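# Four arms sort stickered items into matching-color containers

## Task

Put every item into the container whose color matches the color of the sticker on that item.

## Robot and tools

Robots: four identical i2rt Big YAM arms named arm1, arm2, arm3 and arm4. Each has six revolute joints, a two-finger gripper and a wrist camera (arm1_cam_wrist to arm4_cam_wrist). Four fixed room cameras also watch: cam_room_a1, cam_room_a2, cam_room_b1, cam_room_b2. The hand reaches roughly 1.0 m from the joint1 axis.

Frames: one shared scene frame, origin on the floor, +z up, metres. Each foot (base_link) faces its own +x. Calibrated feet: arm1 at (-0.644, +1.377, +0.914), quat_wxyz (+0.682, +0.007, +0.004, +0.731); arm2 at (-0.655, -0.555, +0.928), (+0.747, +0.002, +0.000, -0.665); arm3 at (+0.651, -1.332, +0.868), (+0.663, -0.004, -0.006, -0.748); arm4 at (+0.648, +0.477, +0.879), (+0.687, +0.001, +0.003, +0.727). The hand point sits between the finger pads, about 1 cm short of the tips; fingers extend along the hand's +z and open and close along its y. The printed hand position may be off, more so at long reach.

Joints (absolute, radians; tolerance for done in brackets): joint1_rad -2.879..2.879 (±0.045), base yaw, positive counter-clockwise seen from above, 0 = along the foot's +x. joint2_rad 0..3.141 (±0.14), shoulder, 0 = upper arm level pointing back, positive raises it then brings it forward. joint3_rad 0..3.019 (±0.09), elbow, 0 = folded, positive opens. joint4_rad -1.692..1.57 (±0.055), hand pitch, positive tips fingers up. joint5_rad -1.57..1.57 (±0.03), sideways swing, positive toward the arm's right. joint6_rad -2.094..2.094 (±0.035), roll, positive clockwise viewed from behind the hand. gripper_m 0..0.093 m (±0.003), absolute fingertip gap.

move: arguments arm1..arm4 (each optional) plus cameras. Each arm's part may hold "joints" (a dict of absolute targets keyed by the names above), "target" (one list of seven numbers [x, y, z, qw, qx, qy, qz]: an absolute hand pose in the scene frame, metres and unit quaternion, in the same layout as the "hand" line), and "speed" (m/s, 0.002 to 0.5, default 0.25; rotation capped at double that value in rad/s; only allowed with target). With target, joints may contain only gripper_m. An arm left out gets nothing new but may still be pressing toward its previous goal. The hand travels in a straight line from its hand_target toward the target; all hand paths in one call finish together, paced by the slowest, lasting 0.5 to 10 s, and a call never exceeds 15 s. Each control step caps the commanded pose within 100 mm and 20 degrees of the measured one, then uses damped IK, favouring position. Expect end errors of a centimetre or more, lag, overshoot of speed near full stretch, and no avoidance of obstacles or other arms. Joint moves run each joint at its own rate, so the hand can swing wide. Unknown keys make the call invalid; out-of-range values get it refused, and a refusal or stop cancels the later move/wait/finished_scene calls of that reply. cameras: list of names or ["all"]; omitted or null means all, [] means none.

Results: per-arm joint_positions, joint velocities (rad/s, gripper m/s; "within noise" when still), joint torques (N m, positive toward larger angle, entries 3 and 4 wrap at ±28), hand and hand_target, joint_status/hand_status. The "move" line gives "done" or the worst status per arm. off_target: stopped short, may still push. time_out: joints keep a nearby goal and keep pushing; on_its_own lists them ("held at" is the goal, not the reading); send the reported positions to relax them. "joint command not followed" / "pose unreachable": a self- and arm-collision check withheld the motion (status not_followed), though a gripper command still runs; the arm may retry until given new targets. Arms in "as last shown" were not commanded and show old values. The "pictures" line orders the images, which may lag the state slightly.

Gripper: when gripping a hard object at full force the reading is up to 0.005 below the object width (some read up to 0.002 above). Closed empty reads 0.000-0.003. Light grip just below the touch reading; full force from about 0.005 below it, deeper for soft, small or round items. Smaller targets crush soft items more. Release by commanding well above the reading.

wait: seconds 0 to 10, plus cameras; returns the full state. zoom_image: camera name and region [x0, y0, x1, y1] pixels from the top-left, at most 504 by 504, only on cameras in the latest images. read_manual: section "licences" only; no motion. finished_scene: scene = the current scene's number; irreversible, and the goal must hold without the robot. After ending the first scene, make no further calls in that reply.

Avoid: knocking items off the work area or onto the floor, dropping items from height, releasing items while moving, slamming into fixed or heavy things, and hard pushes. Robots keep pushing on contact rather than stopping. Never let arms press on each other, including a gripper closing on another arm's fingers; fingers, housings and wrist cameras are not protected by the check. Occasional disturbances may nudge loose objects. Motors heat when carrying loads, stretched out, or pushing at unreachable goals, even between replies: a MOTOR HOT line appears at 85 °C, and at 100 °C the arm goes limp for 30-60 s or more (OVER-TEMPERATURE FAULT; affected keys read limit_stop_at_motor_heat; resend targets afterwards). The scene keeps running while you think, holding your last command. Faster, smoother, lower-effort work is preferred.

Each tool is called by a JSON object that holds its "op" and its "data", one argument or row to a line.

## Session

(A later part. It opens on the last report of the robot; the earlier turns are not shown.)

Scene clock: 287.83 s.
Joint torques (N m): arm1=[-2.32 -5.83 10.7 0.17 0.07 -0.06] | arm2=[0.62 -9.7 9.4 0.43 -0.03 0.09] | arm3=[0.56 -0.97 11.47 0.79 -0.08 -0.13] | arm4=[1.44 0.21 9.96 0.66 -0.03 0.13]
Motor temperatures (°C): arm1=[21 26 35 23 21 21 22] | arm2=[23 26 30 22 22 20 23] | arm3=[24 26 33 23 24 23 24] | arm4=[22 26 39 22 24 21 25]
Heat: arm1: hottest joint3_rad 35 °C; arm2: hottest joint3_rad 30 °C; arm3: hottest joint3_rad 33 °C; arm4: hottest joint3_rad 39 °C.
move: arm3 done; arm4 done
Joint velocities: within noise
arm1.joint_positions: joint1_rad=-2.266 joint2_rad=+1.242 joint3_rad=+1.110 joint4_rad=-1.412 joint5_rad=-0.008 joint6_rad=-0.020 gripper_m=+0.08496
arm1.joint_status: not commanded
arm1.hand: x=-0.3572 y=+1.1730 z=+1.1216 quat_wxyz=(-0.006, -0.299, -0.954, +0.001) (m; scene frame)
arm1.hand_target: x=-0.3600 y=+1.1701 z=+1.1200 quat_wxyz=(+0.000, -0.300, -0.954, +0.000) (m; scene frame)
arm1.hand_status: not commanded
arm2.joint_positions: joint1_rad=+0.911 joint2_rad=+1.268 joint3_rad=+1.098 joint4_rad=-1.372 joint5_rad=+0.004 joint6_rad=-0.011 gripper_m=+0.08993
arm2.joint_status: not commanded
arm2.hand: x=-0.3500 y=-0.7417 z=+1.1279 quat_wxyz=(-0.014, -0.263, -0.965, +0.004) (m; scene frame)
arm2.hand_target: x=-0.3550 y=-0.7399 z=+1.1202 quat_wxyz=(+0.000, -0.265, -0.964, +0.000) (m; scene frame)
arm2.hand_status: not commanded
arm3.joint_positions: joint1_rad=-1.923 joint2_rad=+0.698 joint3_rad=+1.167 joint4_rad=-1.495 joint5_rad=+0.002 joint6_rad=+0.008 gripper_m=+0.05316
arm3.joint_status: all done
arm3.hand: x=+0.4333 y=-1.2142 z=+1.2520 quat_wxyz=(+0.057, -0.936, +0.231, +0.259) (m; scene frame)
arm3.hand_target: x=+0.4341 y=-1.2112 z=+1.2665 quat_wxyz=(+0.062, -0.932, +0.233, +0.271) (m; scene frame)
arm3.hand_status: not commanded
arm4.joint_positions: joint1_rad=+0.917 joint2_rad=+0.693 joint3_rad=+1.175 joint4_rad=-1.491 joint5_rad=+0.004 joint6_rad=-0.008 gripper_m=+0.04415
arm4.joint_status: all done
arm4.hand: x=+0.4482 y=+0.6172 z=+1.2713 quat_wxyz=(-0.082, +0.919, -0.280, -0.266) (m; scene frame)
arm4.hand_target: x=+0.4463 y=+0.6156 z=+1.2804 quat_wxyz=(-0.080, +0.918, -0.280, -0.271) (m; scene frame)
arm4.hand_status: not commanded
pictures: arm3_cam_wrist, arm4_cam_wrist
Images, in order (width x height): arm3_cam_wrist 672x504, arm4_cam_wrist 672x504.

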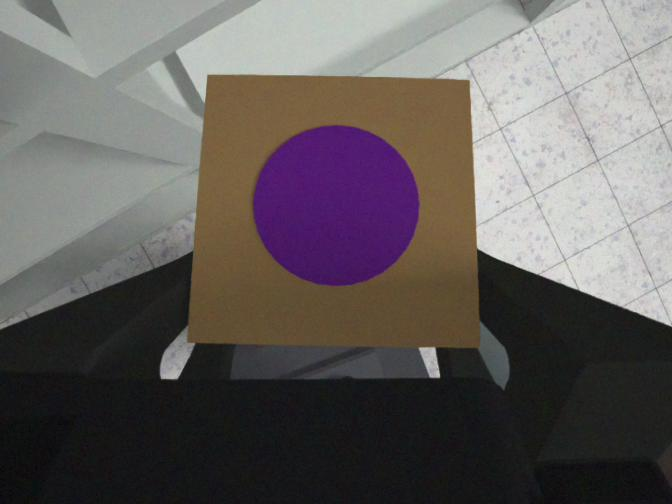

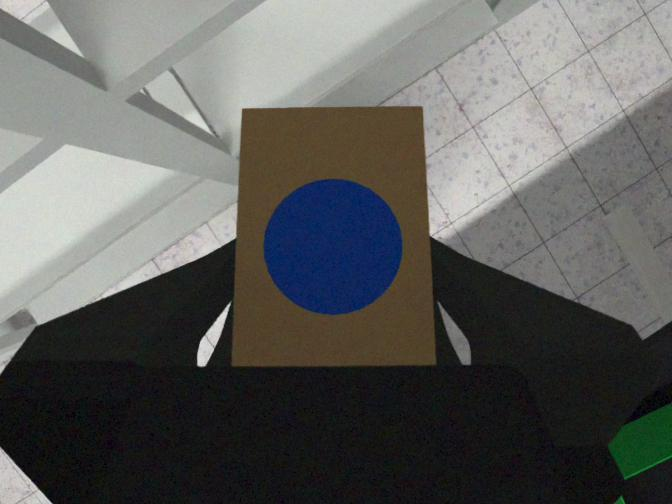

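{"op": "move", "data": {
  "arm3": {"joints": {"joint1_rad": 1.789}},
  "arm4": {"joints": {"joint1_rad": -1.883}},
  "cameras": []
}}

{"op": "move", "data": {
  "arm3": {"target": [1.17, -1.281, 0.95, -0.4062, 0.0447, -0.9124, -0.0199], "speed": 0.35},
  "arm4": {"target": [1.125, 0.353, 0.95, -0.4082, -0.1158, -0.904, 0.0523], "speed": 0.35},
  "cameras": ["arm3_cam_wrist", "arm4_cam_wrist", "cam_room_a1", "cam_room_a2"]
}}

Scene clock: 303.50 s.
Joint torques (N m): arm1=[-2.61 -5.83 10.66 0.03 0.09 -0.06] | arm2=[0.5 -9.64 9.42 0.46 -0.03 0.08] | arm3=[2.02 -1.44 11.47 0.84 0.12 -0.1] | arm4=[0.56 -0.67 9.99 0.64 0.01 0.11]
Motor temperatures (°C): arm1=[21 26 35 23 21 21 22] | arm2=[23 26 30 22 22 20 23] | arm3=[24 26 34 23 24 23 24] | arm4=[22 25 39 22 24 21 26]
Heat: arm1: hottest joint3_rad 35 °C; arm2: hottest joint3_rad 30 °C; arm3: hottest joint3_rad 34 °C; arm4: hottest joint3_rad 39 °C.
move: arm3 done; arm4 done
Joint velocities: within noise
arm1, arm2: as last shown
arm3.joint_positions: joint1_rad=+1.779 joint2_rad=+0.705 joint3_rad=+1.167 joint4_rad=-1.496 joint5_rad=-0.003 joint6_rad=+0.005 gripper_m=+0.05316
arm3.joint_status: all done
arm3.hand: x=+0.8958 y=-1.3049 z=+1.2521 quat_wxyz=(-0.265, +0.042, -0.963, -0.007) (m; scene frame)
arm3.hand_target: x=+0.8943 y=-1.3026 z=+1.2683 quat_wxyz=(-0.281, +0.049, -0.958, -0.007) (m; scene frame)
arm3.hand_status: not commanded
arm4.joint_positions: joint1_rad=-1.881 joint2_rad=+0.698 joint3_rad=+1.175 joint4_rad=-1.491 joint5_rad=+0.003 joint6_rad=-0.008 gripper_m=+0.04422
arm4.joint_status: all done
arm4.hand: x=+0.8875 y=+0.4161 z=+1.2687 quat_wxyz=(-0.270, -0.117, -0.955, +0.039) (m; scene frame)
arm4.hand_target: x=+0.8869 y=+0.4162 z=+1.2790 quat_wxyz=(-0.277, -0.122, -0.952, +0.038) (m; scene frame)
arm4.hand_status: not commanded
pictures: none
No camera images: "cameras" was empty.

Scene clock: 305.50 s.
Joint torques (N m): arm1=[-2.43 -5.3 10.63 0.17 0.08 -0.05] | arm2=[0.56 -9.58 9.4 0.46 -0.03 0.08] | arm3=[1.38 -13.92 8.83 2.26 -0.06 -0.06] | arm4=[1.03 -11.87 7.58 1.96 -0.03 0.12]
Motor temperatures (°C): arm1=[21 26 35 23 21 21 22] | arm2=[23 26 30 22 22 20 23] | arm3=[24 26 33 23 24 23 24] | arm4=[22 25 38 22 24 21 26]
Heat: arm1: hottest joint3_rad 35 °C; arm2: hottest joint3_rad 30 °C; arm3: hottest joint3_rad 33 °C; arm4: hottest joint3_rad 38 °C.
move: arm3 off_target; arm4 off_target
Joint velocities: within noise
arm1, arm2: as last shown
arm3.joint_positions: joint1_rad=+1.779 joint2_rad=+1.510 joint3_rad=+0.709 joint4_rad=+0.013 joint5_rad=-0.012 joint6_rad=+0.005 gripper_m=+0.05316
arm3.joint_status: not commanded
arm3.hand: x=+1.1561 y=-1.2850 z=+0.9298 quat_wxyz=(-0.381, +0.043, -0.924, -0.017) (m; scene frame)
arm3.hand_target: x=+1.1693 y=-1.2809 z=+0.9503 quat_wxyz=(-0.406, +0.045, -0.912, -0.020) (m; scene frame)
arm3.hand_status: off_target (0.025 m and 3.2 deg from the pose sent, 0.409 m and 17.3 deg at the start)
arm4.joint_positions: joint1_rad=-1.881 joint2_rad=+1.462 joint3_rad=+0.620 joint4_rad=+0.077 joint5_rad=-0.001 joint6_rad=-0.008 gripper_m=+0.04422
arm4.joint_status: not commanded
arm4.hand: x=+1.1141 y=+0.3565 z=+0.9347 quat_wxyz=(-0.386, -0.112, -0.914, +0.053) (m; scene frame)
arm4.hand_target: x=+1.1245 y=+0.3531 z=+0.9501 quat_wxyz=(-0.408, -0.116, -0.904, +0.052) (m; scene frame)
arm4.hand_status: off_target (0.019 m and 2.8 deg from the pose sent, 0.403 m and 17.0 deg at the start)
pictures: arm3_cam_wrist, arm4_cam_wrist, cam_room_a1, cam_room_a2
Images, in order (width x height): arm3_cam_wrist 672x504, arm4_cam_wrist 672x504, cam_room_a1 672x504, cam_room_a2 672x504.

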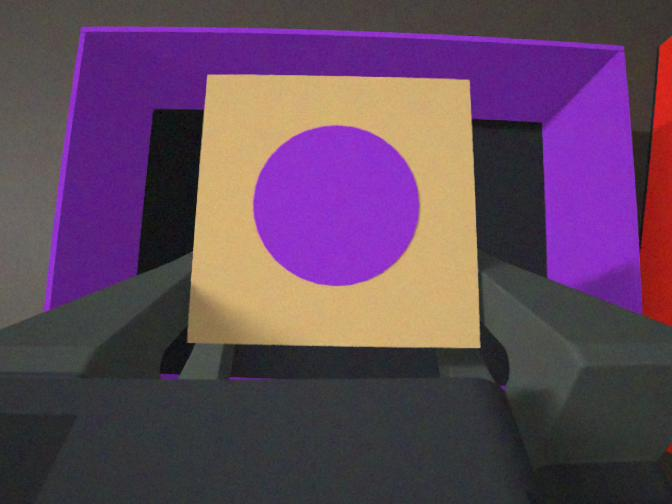

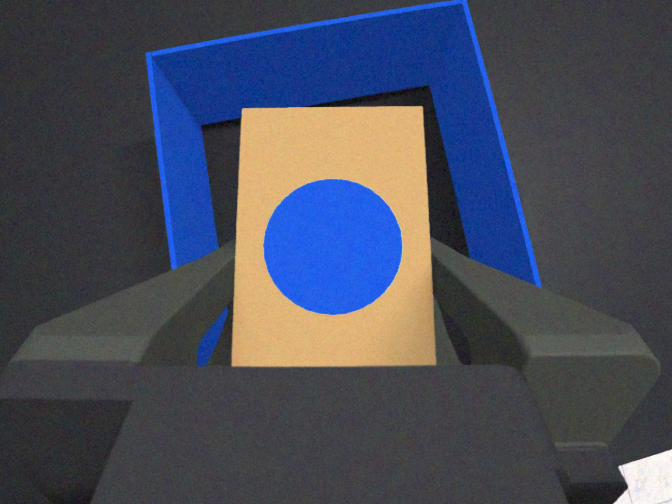

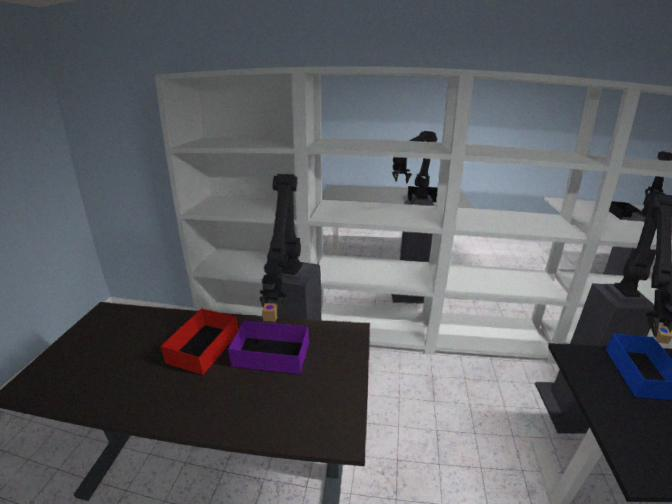

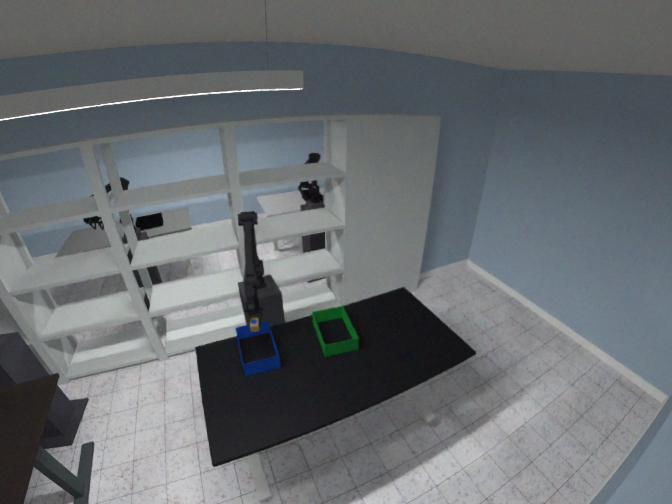

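{"op": "move", "data": {
  "arm3": {"target": [1.226, -1.285, 0.79, -0.4062, 0.0447, -0.9124, -0.0199], "speed": 0.2},
  "arm4": {"target": [1.144, 0.347, 0.79, -0.4082, -0.1158, -0.904, 0.0523], "speed": 0.2},
  "cameras": ["arm3_cam_wrist", "arm4_cam_wrist", "cam_room_a1", "cam_room_a2"]
}}

{"op": "zoom_image", "data": {
  "camera": "cam_room_a1",
  "region": [200, 250, 350, 390]
}}

{"op": "zoom_image", "data": {
  "camera": "cam_room_a2",
  "region": [200, 260, 340, 390]
}}

Scene clock: 327.57 s.
Joint torques (N m): arm1=[-2.61 -5.42 10.41 0.29 0.02 -0.04] | arm2=[0.44 -9.93 9.39 0.46 -0.03 0.08] | arm3=[0.15 -16.97 6.49 2.22 -0.07 -0.12] | arm4=[0.85 -14.51 4.25 1.88 -0.02 0.12]
Motor temperatures (°C): arm1=[21 25 35 23 21 21 22] | arm2=[23 26 30 22 22 20 23] | arm3=[24 26 32 23 24 23 24] | arm4=[22 25 35 22 24 21 26]
Heat: arm1: hottest joint3_rad 35 °C; arm2: hottest joint3_rad 30 °C; arm3: hottest joint3_rad 32 °C; arm4: hottest joint3_rad 35 °C.
move: arm3 off_target; arm4 off_target
Joint velocities: within noise
arm1, arm2: as last shown
arm3.joint_positions: joint1_rad=+1.778 joint2_rad=+2.023 joint3_rad=+0.809 joint4_rad=+0.429 joint5_rad=-0.023 joint6_rad=+0.002 gripper_m=+0.05316
arm3.joint_status: not commanded
arm3.hand: x=+1.2060 y=-1.2811 z=+0.7756 quat_wxyz=(-0.382, +0.046, -0.923, -0.021) (m; scene frame)
arm3.hand_target: x=+1.2253 y=-1.2853 z=+0.7905 quat_wxyz=(-0.406, +0.045, -0.912, -0.020) (m; scene frame)
arm3.hand_status: off_target (0.025 m and 3.0 deg from the pose sent, 0.156 m and 3.2 deg at the start)
arm4.joint_positions: joint1_rad=-1.881 joint2_rad=+1.991 joint3_rad=+0.631 joint4_rad=+0.600 joint5_rad=-0.001 joint6_rad=-0.008 gripper_m=+0.04422
arm4.joint_status: not commanded
arm4.hand: x=+1.1296 y=+0.3518 z=+0.7815 quat_wxyz=(-0.389, -0.111, -0.913, +0.053) (m; scene frame)
arm4.hand_target: x=+1.1435 y=+0.3470 z=+0.7902 quat_wxyz=(-0.408, -0.116, -0.904, +0.052) (m; scene frame)
arm4.hand_status: off_target (0.017 m and 2.4 deg from the pose sent, 0.148 m and 2.8 deg at the start)
pictures: arm3_cam_wrist, arm4_cam_wrist, cam_room_a1, cam_room_a2
Images, in order (width x height): arm3_cam_wrist 672x504, arm4_cam_wrist 672x504, cam_room_a1 672x504, cam_room_a2 672x504.

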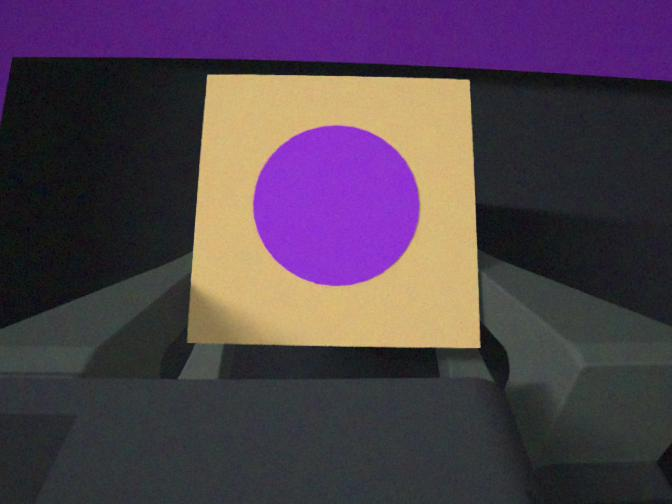

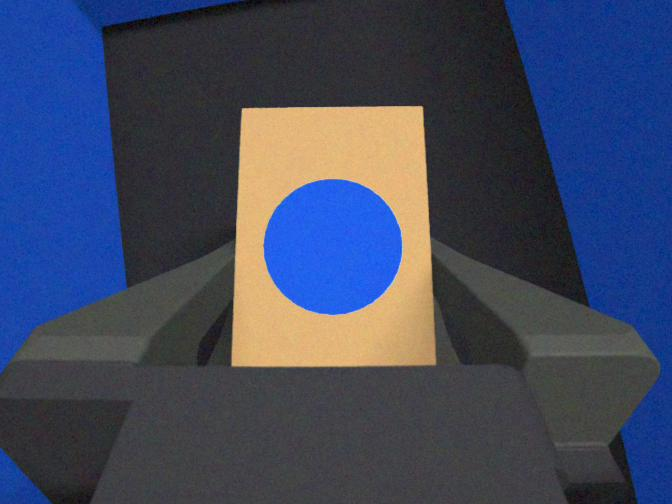

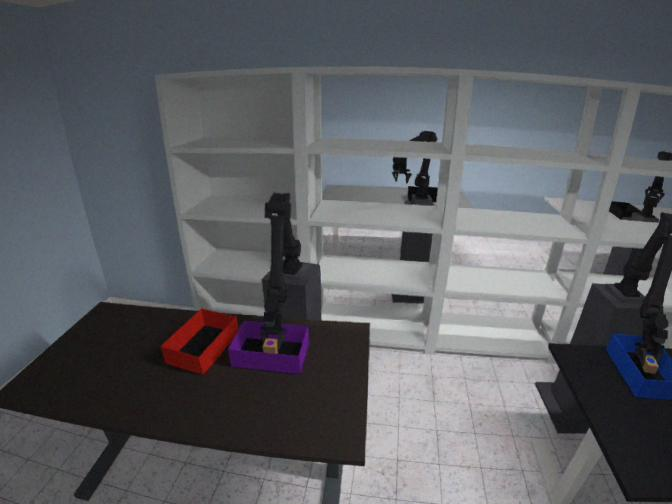

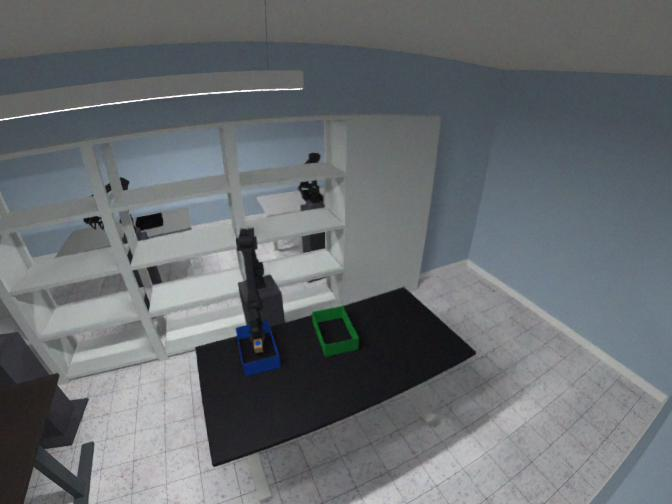

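Scaled by 3.360.

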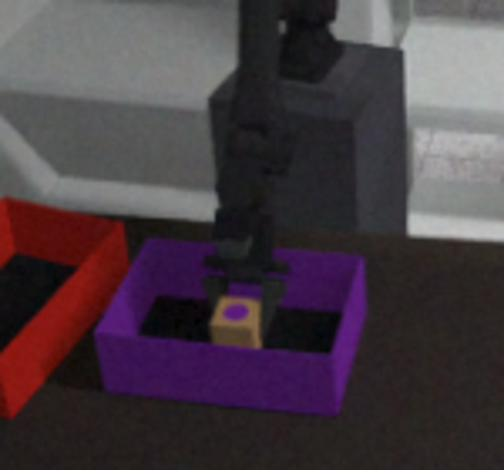

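Scaled by 3.600.

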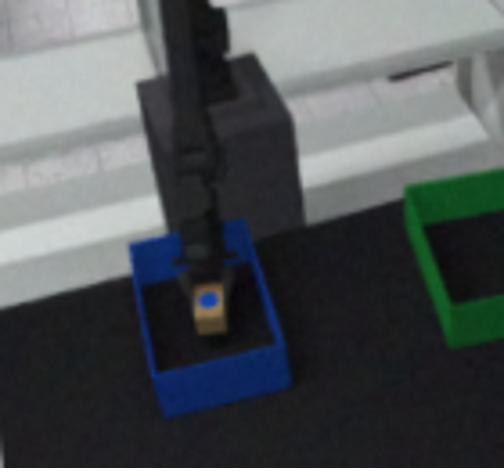

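{"op": "move", "data": {
  "arm3": {"target": [1.226, -1.285, 0.762, -0.4062, 0.0447, -0.9124, -0.0199], "speed": 0.1},
  "arm4": {"target": [1.144, 0.347, 0.764, -0.4082, -0.1158, -0.904, 0.0523], "speed": 0.1},
  "cameras": ["arm3_cam_wrist", "arm4_cam_wrist", "cam_room_a1", "cam_room_a2"]
}}

{"op": "zoom_image", "data": {
  "camera": "cam_room_a1",
  "region": [225, 310, 315, 380]
}}

{"op": "zoom_image", "data": {
  "camera": "cam_room_a2",
  "region": [225, 310, 295, 380]
}}

Scene clock: 336.70 s.
Joint torques (N m): arm1=[-2.61 -5.83 10.44 0.38 0.09 -0.08] | arm2=[0.5 -9.64 9.42 0.43 -0.03 0.09] | arm3=[0.15 -16.21 5.98 2.28 -0.05 -0.11] | arm4=[0.85 -14.04 3.69 1.94 -0.03 0.14]
Motor temperatures (°C): arm1=[21 25 35 23 21 21 22] | arm2=[23 26 30 22 22 20 23] | arm3=[24 26 31 23 24 23 24] | arm4=[22 25 34 22 24 21 26]
Heat: arm1: hottest joint3_rad 35 °C; arm2: hottest joint3_rad 30 °C; arm3: hottest joint3_rad 31 °C; arm4: hottest joint3_rad 34 °C.
move: arm3 off_target; arm4 off_target
Joint velocities: within noise
arm1, arm2: as last shown
arm3.joint_positions: joint1_rad=+1.778 joint2_rad=+2.089 joint3_rad=+0.825 joint4_rad=+0.496 joint5_rad=-0.023 joint6_rad=+0.002 gripper_m=+0.05316
arm3.joint_status: not commanded
arm3.hand: x=+1.2107 y=-1.2810 z=+0.7567 quat_wxyz=(-0.390, +0.046, -0.919, -0.022) (m; scene frame)
arm3.hand_target: x=+1.2255 y=-1.2852 z=+0.7623 quat_wxyz=(-0.406, +0.045, -0.913, -0.020) (m; scene frame)
arm3.hand_status: off_target (0.017 m and 2.0 deg from the pose sent, 0.025 m and 3.0 deg at the start)
arm4.joint_positions: joint1_rad=-1.881 joint2_rad=+2.068 joint3_rad=+0.649 joint4_rad=+0.672 joint5_rad=-0.001 joint6_rad=-0.008 gripper_m=+0.04422
arm4.joint_status: not commanded
arm4.hand: x=+1.1330 y=+0.3509 z=+0.7619 quat_wxyz=(-0.395, -0.111, -0.910, +0.053) (m; scene frame)
arm4.hand_target: x=+1.1437 y=+0.3470 z=+0.7642 quat_wxyz=(-0.408, -0.116, -0.904, +0.052) (m; scene frame)
arm4.hand_status: off_target (0.012 m and 1.8 deg from the pose sent, 0.023 m and 2.4 deg at the start)
pictures: arm3_cam_wrist, arm4_cam_wrist, cam_room_a1, cam_room_a2
Images, in order (width x height): arm3_cam_wrist 672x504, arm4_cam_wrist 672x504, cam_room_a1 672x504, cam_room_a2 672x504.

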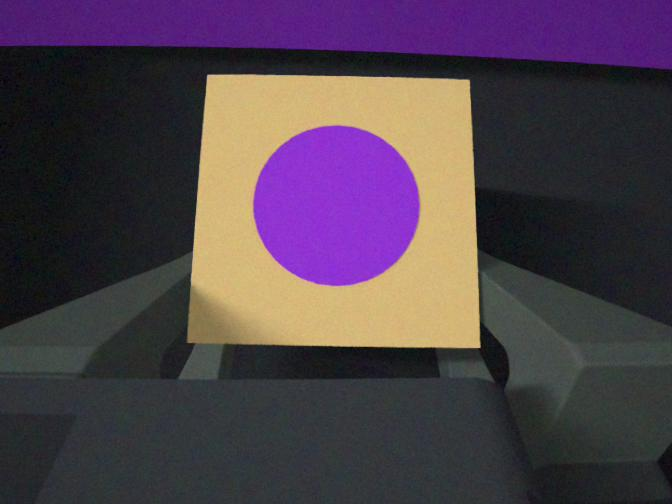

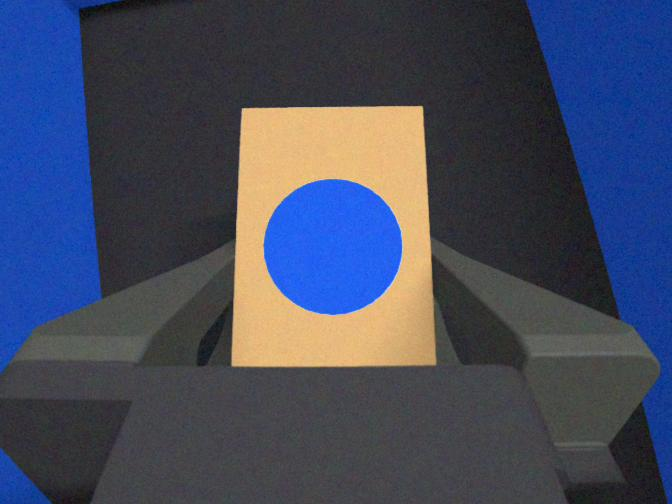

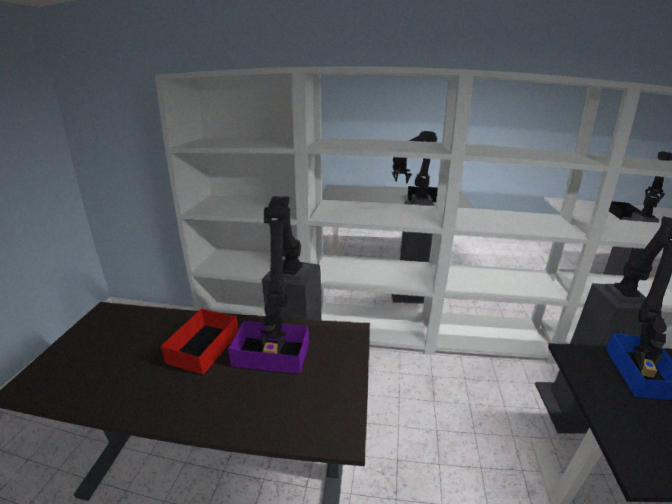

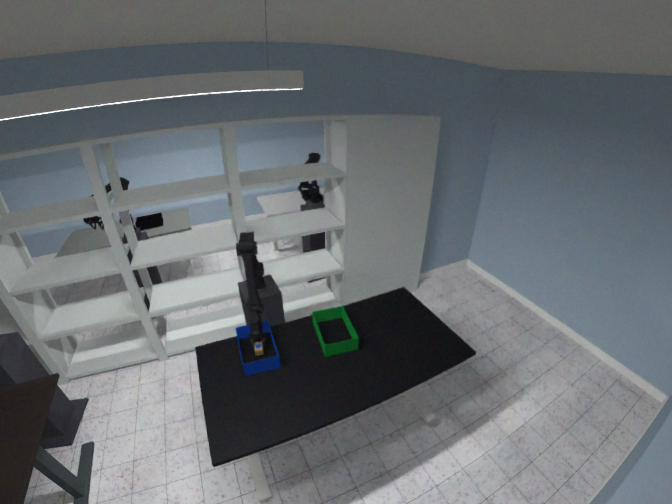

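Scaled by 5.600.

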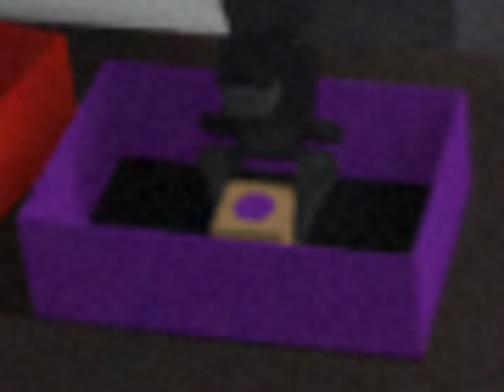

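Scaled by 7.200.

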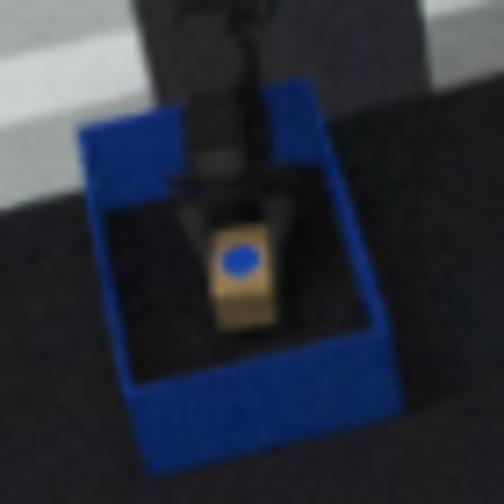

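{"op": "move", "data": {
  "arm3": {"target": [1.226, -1.285, 0.744, -0.4062, 0.0447, -0.9124, -0.0199], "speed": 0.08},
  "arm4": {"target": [1.144, 0.347, 0.744, -0.4082, -0.1158, -0.904, 0.0523], "speed": 0.08},
  "cameras": ["arm3_cam_wrist", "arm4_cam_wrist"]
}}

Scene clock: 341.90 s.
Joint torques (N m): arm1=[-2.9 -5.89 10.5 0.24 0.11 -0.04] | arm2=[0.5 -9.7 9.4 0.43 -0.04 0.08] | arm3=[0.38 -15.62 4.93 2.1 -0.03 -0.11] | arm4=[0.56 -13.74 3.3 1.98 -0.03 0.1]
Motor temperatures (°C): arm1=[21 25 35 23 21 21 22] | arm2=[23 26 30 22 22 20 23] | arm3=[24 26 31 23 24 23 24] | arm4=[22 25 33 22 24 21 26]
Heat: arm1: hottest joint3_rad 35 °C; arm2: hottest joint3_rad 30 °C; arm3: hottest joint3_rad 31 °C; arm4: hottest joint3_rad 33 °C.
move: arm3 done; arm4 done
Joint velocities: within noise
arm1, arm2: as last shown
arm3.joint_positions: joint1_rad=+1.778 joint2_rad=+2.130 joint3_rad=+0.847 joint4_rad=+0.542 joint5_rad=-0.023 joint6_rad=+0.002 gripper_m=+0.05316
arm3.joint_status: not commanded
arm3.hand: x=+1.2202 y=-1.2803 z=+0.7492 quat_wxyz=(-0.402, +0.046, -0.914, -0.022) (m; scene frame)
arm3.hand_target: x=+1.2257 y=-1.2852 z=+0.7440 quat_wxyz=(-0.406, +0.045, -0.913, -0.020) (m; scene frame)
arm3.hand_status: done (0.009 m and 0.5 deg from the pose sent, 0.020 m and 2.0 deg at the start)
arm4.joint_positions: joint1_rad=-1.881 joint2_rad=+2.134 joint3_rad=+0.666 joint4_rad=+0.724 joint5_rad=-0.001 joint6_rad=-0.008 gripper_m=+0.04422
arm4.joint_status: not commanded
arm4.hand: x=+1.1343 y=+0.3504 z=+0.7436 quat_wxyz=(-0.396, -0.111, -0.910, +0.054) (m; scene frame)
arm4.hand_target: x=+1.1437 y=+0.3470 z=+0.7441 quat_wxyz=(-0.408, -0.116, -0.904, +0.052) (m; scene frame)
arm4.hand_status: done (0.010 m and 1.6 deg from the pose sent, 0.021 m and 1.8 deg at the start)
pictures: arm3_cam_wrist, arm4_cam_wrist
Images, in order (width x height): arm3_cam_wrist 672x504, arm4_cam_wrist 672x504.

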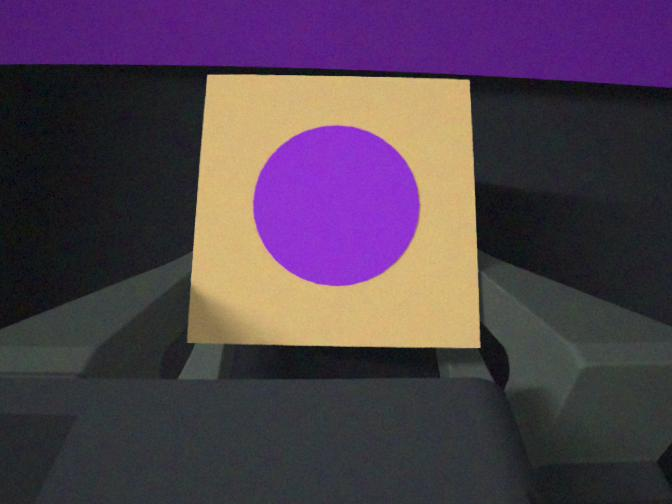

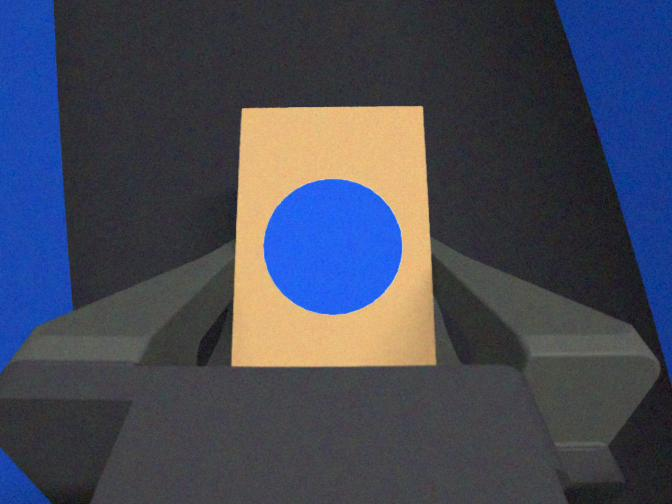

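{"op": "move", "data": {
  "arm3": {"joints": {"gripper_m": 0.09}},
  "arm4": {"target": [1.144, 0.347, 0.732, -0.4082, -0.1158, -0.904, 0.0523], "speed": 0.08},
  "cameras": ["arm3_cam_wrist", "arm4_cam_wrist"]
}}

Scene clock: 346.03 s.
Joint torques (N m): arm1=[-2.78 -5.77 10.61 0.21 0.1 -0.02] | arm2=[0.56 -9.58 9.4 0.49 -0.03 0.08] | arm3=[0.56 -15.5 4.94 2.03 -0.04 -0.11] | arm4=[0.67 -13.22 2.89 1.87 -0.01 0.19]
Motor temperatures (°C): arm1=[21 25 35 23 21 21 22] | arm2=[23 26 30 22 22 20 23] | arm3=[24 26 30 23 24 23 24] | arm4=[22 25 32 22 24 21 26]
Heat: arm1: hottest joint3_rad 35 °C; arm2: hottest joint3_rad 30 °C; arm3: hottest joint3_rad 30 °C; arm4: hottest joint3_rad 32 °C.
move: arm3 done; arm4 done
Joint velocities: within noise
arm1, arm2: as last shown
arm3.joint_positions: joint1_rad=+1.778 joint2_rad=+2.130 joint3_rad=+0.847 joint4_rad=+0.544 joint5_rad=-0.023 joint6_rad=+0.002 gripper_m=+0.08996
arm3.joint_status: all done
arm3.hand: x=+1.2205 y=-1.2802 z=+0.7495 quat_wxyz=(-0.403, +0.046, -0.914, -0.022) (m; scene frame)
arm3.hand_target: x=+1.2257 y=-1.2852 z=+0.7440 quat_wxyz=(-0.406, +0.045, -0.913, -0.020) (m; scene frame)
arm3.hand_status: not commanded
arm4.joint_positions: joint1_rad=-1.881 joint2_rad=+2.165 joint3_rad=+0.682 joint4_rad=+0.757 joint5_rad=-0.001 joint6_rad=-0.008 gripper_m=+0.04422
arm4.joint_status: not commanded
arm4.hand: x=+1.1399 y=+0.3489 z=+0.7381 quat_wxyz=(-0.405, -0.111, -0.906, +0.055) (m; scene frame)
arm4.hand_target: x=+1.1437 y=+0.3470 z=+0.7320 quat_wxyz=(-0.408, -0.116, -0.904, +0.052) (m; scene frame)
arm4.hand_status: done (0.008 m and 0.8 deg from the pose sent, 0.016 m and 1.6 deg at the start)
pictures: arm3_cam_wrist, arm4_cam_wrist
Images, in order (width x height): arm3_cam_wrist 672x504, arm4_cam_wrist 672x504.

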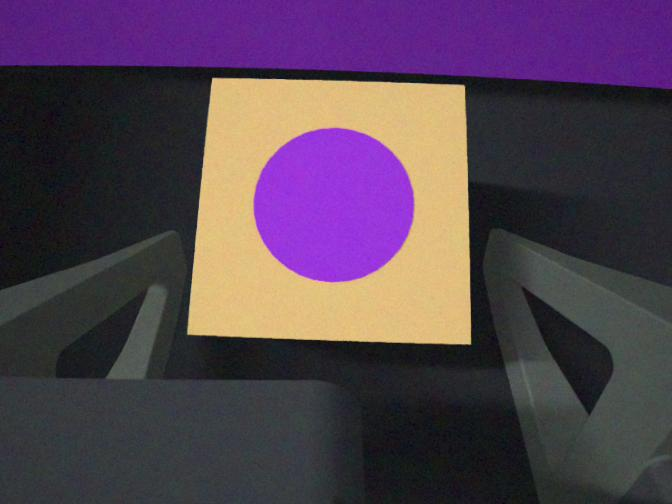

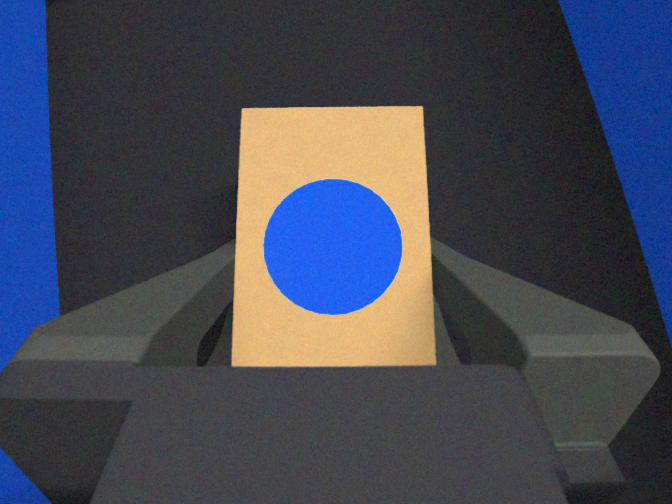

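{"op": "move", "data": {
  "arm4": {"joints": {"gripper_m": 0.08}},
  "arm3": {"target": [1.16, -1.281, 0.90, -0.4062, 0.0447, -0.9124, -0.0199], "speed": 0.2},
  "cameras": ["arm3_cam_wrist", "arm4_cam_wrist"]
}}

{"op": "move", "data": {
  "arm4": {"target": [1.08, 0.365, 0.90, -0.4082, -0.1158, -0.904, 0.0523], "speed": 0.2},
  "cameras": ["arm3_cam_wrist", "arm4_cam_wrist", "cam_room_a1", "cam_room_a2"]
}}

Scene clock: 351.80 s.
Joint torques (N m): arm1=[-2.78 -5.42 10.73 0.29 0.05 -0.05] | arm2=[0.62 -9.76 9.42 0.43 -0.03 0.09] | arm3=[1.67 -12.16 5.81 1.22 0.12 0] | arm4=[0.5 -13.33 2.88 1.78 0.02 0.11]
Motor temperatures (°C): arm1=[21 25 35 23 21 21 22] | arm2=[23 26 30 22 22 20 23] | arm3=[24 26 30 23 24 23 24] | arm4=[22 25 32 22 24 21 26]
Heat: arm1: hottest joint3_rad 35 °C; arm2: hottest joint3_rad 30 °C; arm3: hottest joint3_rad 30 °C; arm4: hottest joint3_rad 32 °C.
move: arm3 done; arm4 done
Joint velocities: within noise
arm1, arm2: as last shown
arm3.joint_positions: joint1_rad=+1.778 joint2_rad=+1.597 joint3_rad=+0.669 joint4_rad=+0.213 joint5_rad=-0.014 joint6_rad=+0.002 gripper_m=+0.08996
arm3.joint_status: not commanded
arm3.hand: x=+1.1646 y=-1.2845 z=+0.9060 quat_wxyz=(-0.414, +0.044, -0.909, -0.018) (m; scene frame)
arm3.hand_target: x=+1.1600 y=-1.2812 z=+0.9000 quat_wxyz=(-0.406, +0.045, -0.912, -0.020) (m; scene frame)
arm3.hand_status: done (0.008 m and 1.0 deg from the pose sent, 0.162 m and 0.5 deg at the start)
arm4.joint_positions: joint1_rad=-1.881 joint2_rad=+2.167 joint3_rad=+0.682 joint4_rad=+0.758 joint5_rad=-0.001 joint6_rad=-0.008 gripper_m=+0.07992
arm4.joint_status: all done
arm4.hand: x=+1.1396 y=+0.3490 z=+0.7375 quat_wxyz=(-0.404, -0.111, -0.906, +0.055) (m; scene frame)
arm4.hand_target: x=+1.1437 y=+0.3470 z=+0.7321 quat_wxyz=(-0.408, -0.116, -0.904, +0.052) (m; scene frame)
arm4.hand_status: not commanded
pictures: arm3_cam_wrist, arm4_cam_wrist
Images, in order (width x height): arm3_cam_wrist 672x504, arm4_cam_wrist 672x504.

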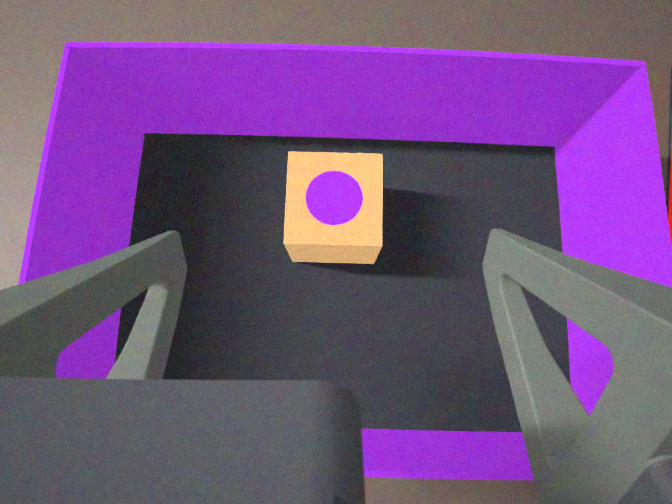

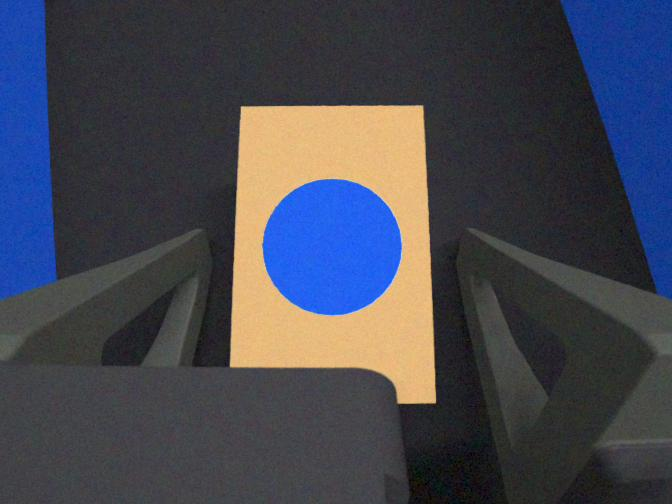

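Scene clock: 353.37 s.
Joint torques (N m): arm1=[-3.25 -5.25 10.65 0.24 0.04 -0.08] | arm2=[0.5 -9.7 9.4 0.46 -0.03 0.07] | arm3=[1.67 -12.28 5.83 1.2 0.13 0.01] | arm4=[0.56 -9.58 5.3 0.96 0.04 0.18]
Motor temperatures (°C): arm1=[21 25 35 23 21 21 22] | arm2=[23 26 30 22 22 20 23] | arm3=[24 26 30 23 24 23 24] | arm4=[22 25 31 22 24 21 26]
Heat: arm1: hottest joint3_rad 35 °C; arm2: hottest joint3_rad 30 °C; arm3: hottest joint3_rad 30 °C; arm4: hottest joint3_rad 31 °C.
move: arm4 done
Joint velocities: within noise
arm1.joint_positions: joint1_rad=-2.266 joint2_rad=+1.242 joint3_rad=+1.110 joint4_rad=-1.412 joint5_rad=-0.008 joint6_rad=-0.020 gripper_m=+0.08496
arm1.joint_status: not commanded
arm1.hand: x=-0.3572 y=+1.1730 z=+1.1216 quat_wxyz=(-0.006, -0.299, -0.954, +0.001) (m; scene frame)
arm1.hand_target: x=-0.3600 y=+1.1701 z=+1.1200 quat_wxyz=(+0.000, -0.300, -0.954, +0.000) (m; scene frame)
arm1.hand_status: not commanded
arm2.joint_positions: joint1_rad=+0.911 joint2_rad=+1.268 joint3_rad=+1.098 joint4_rad=-1.372 joint5_rad=+0.004 joint6_rad=-0.011 gripper_m=+0.08993
arm2.joint_status: not commanded
arm2.hand: x=-0.3500 y=-0.7417 z=+1.1279 quat_wxyz=(-0.014, -0.263, -0.965, +0.004) (m; scene frame)
arm2.hand_target: x=-0.3550 y=-0.7399 z=+1.1202 quat_wxyz=(+0.000, -0.265, -0.964, +0.000) (m; scene frame)
arm2.hand_status: not commanded
arm3: as last shown
arm4.joint_positions: joint1_rad=-1.881 joint2_rad=+1.494 joint3_rad=+0.471 joint4_rad=+0.321 joint5_rad=-0.001 joint6_rad=-0.008 gripper_m=+0.07992
arm4.joint_status: not commanded
arm4.hand: x=+1.0822 y=+0.3647 z=+0.9043 quat_wxyz=(-0.415, -0.110, -0.901, +0.056) (m; scene frame)
arm4.hand_target: x=+1.0799 y=+0.3650 z=+0.9001 quat_wxyz=(-0.408, -0.116, -0.904, +0.052) (m; scene frame)
arm4.hand_status: done (0.005 m and 1.2 deg from the pose sent, 0.174 m and 0.8 deg at the start)
pictures: arm3_cam_wrist, arm4_cam_wrist, cam_room_a1, cam_room_a2
Images, in order (width x height): arm3_cam_wrist 672x504, arm4_cam_wrist 672x504, cam_room_a1 672x504, cam_room_a2 672x504.

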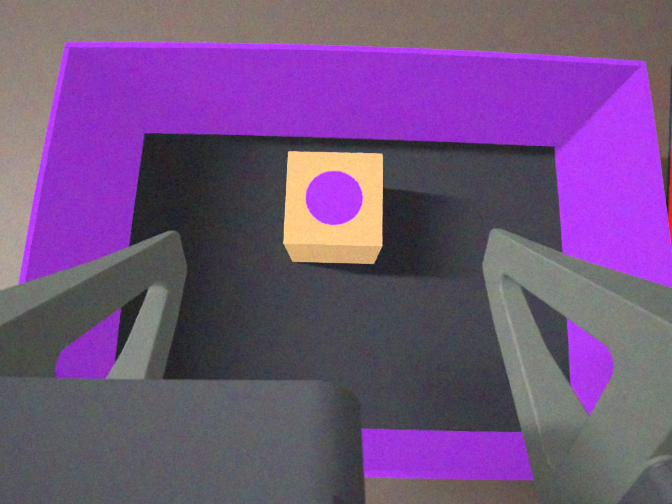

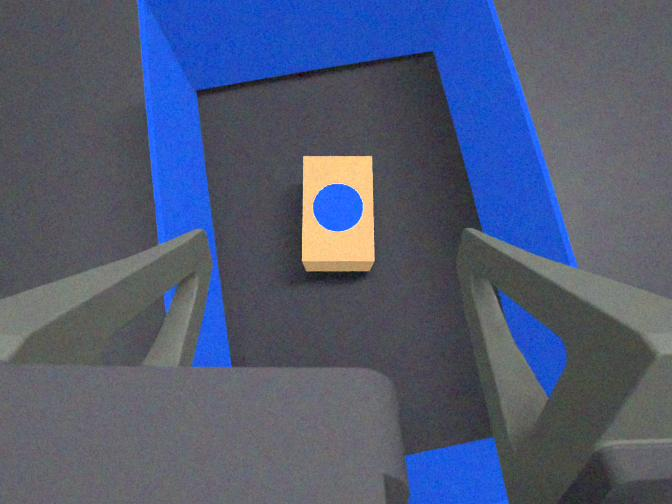

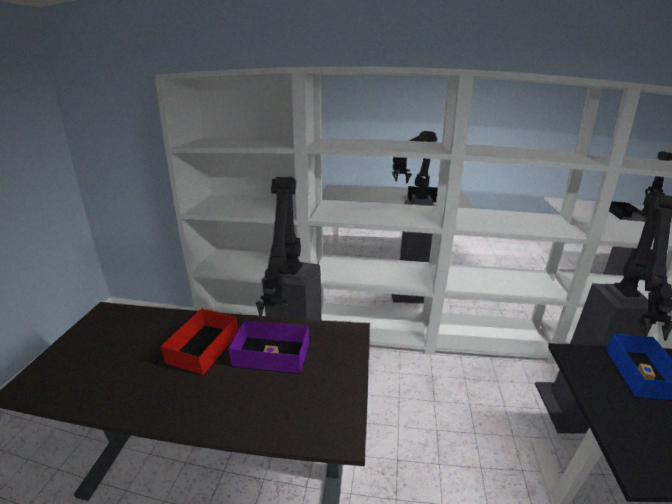

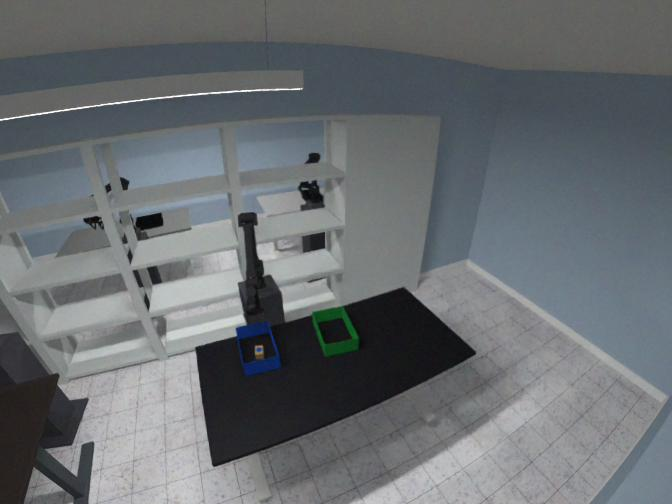

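{"op": "finished_scene", "data": {
  "scene": 2
}}

The scene is finished: the task was done.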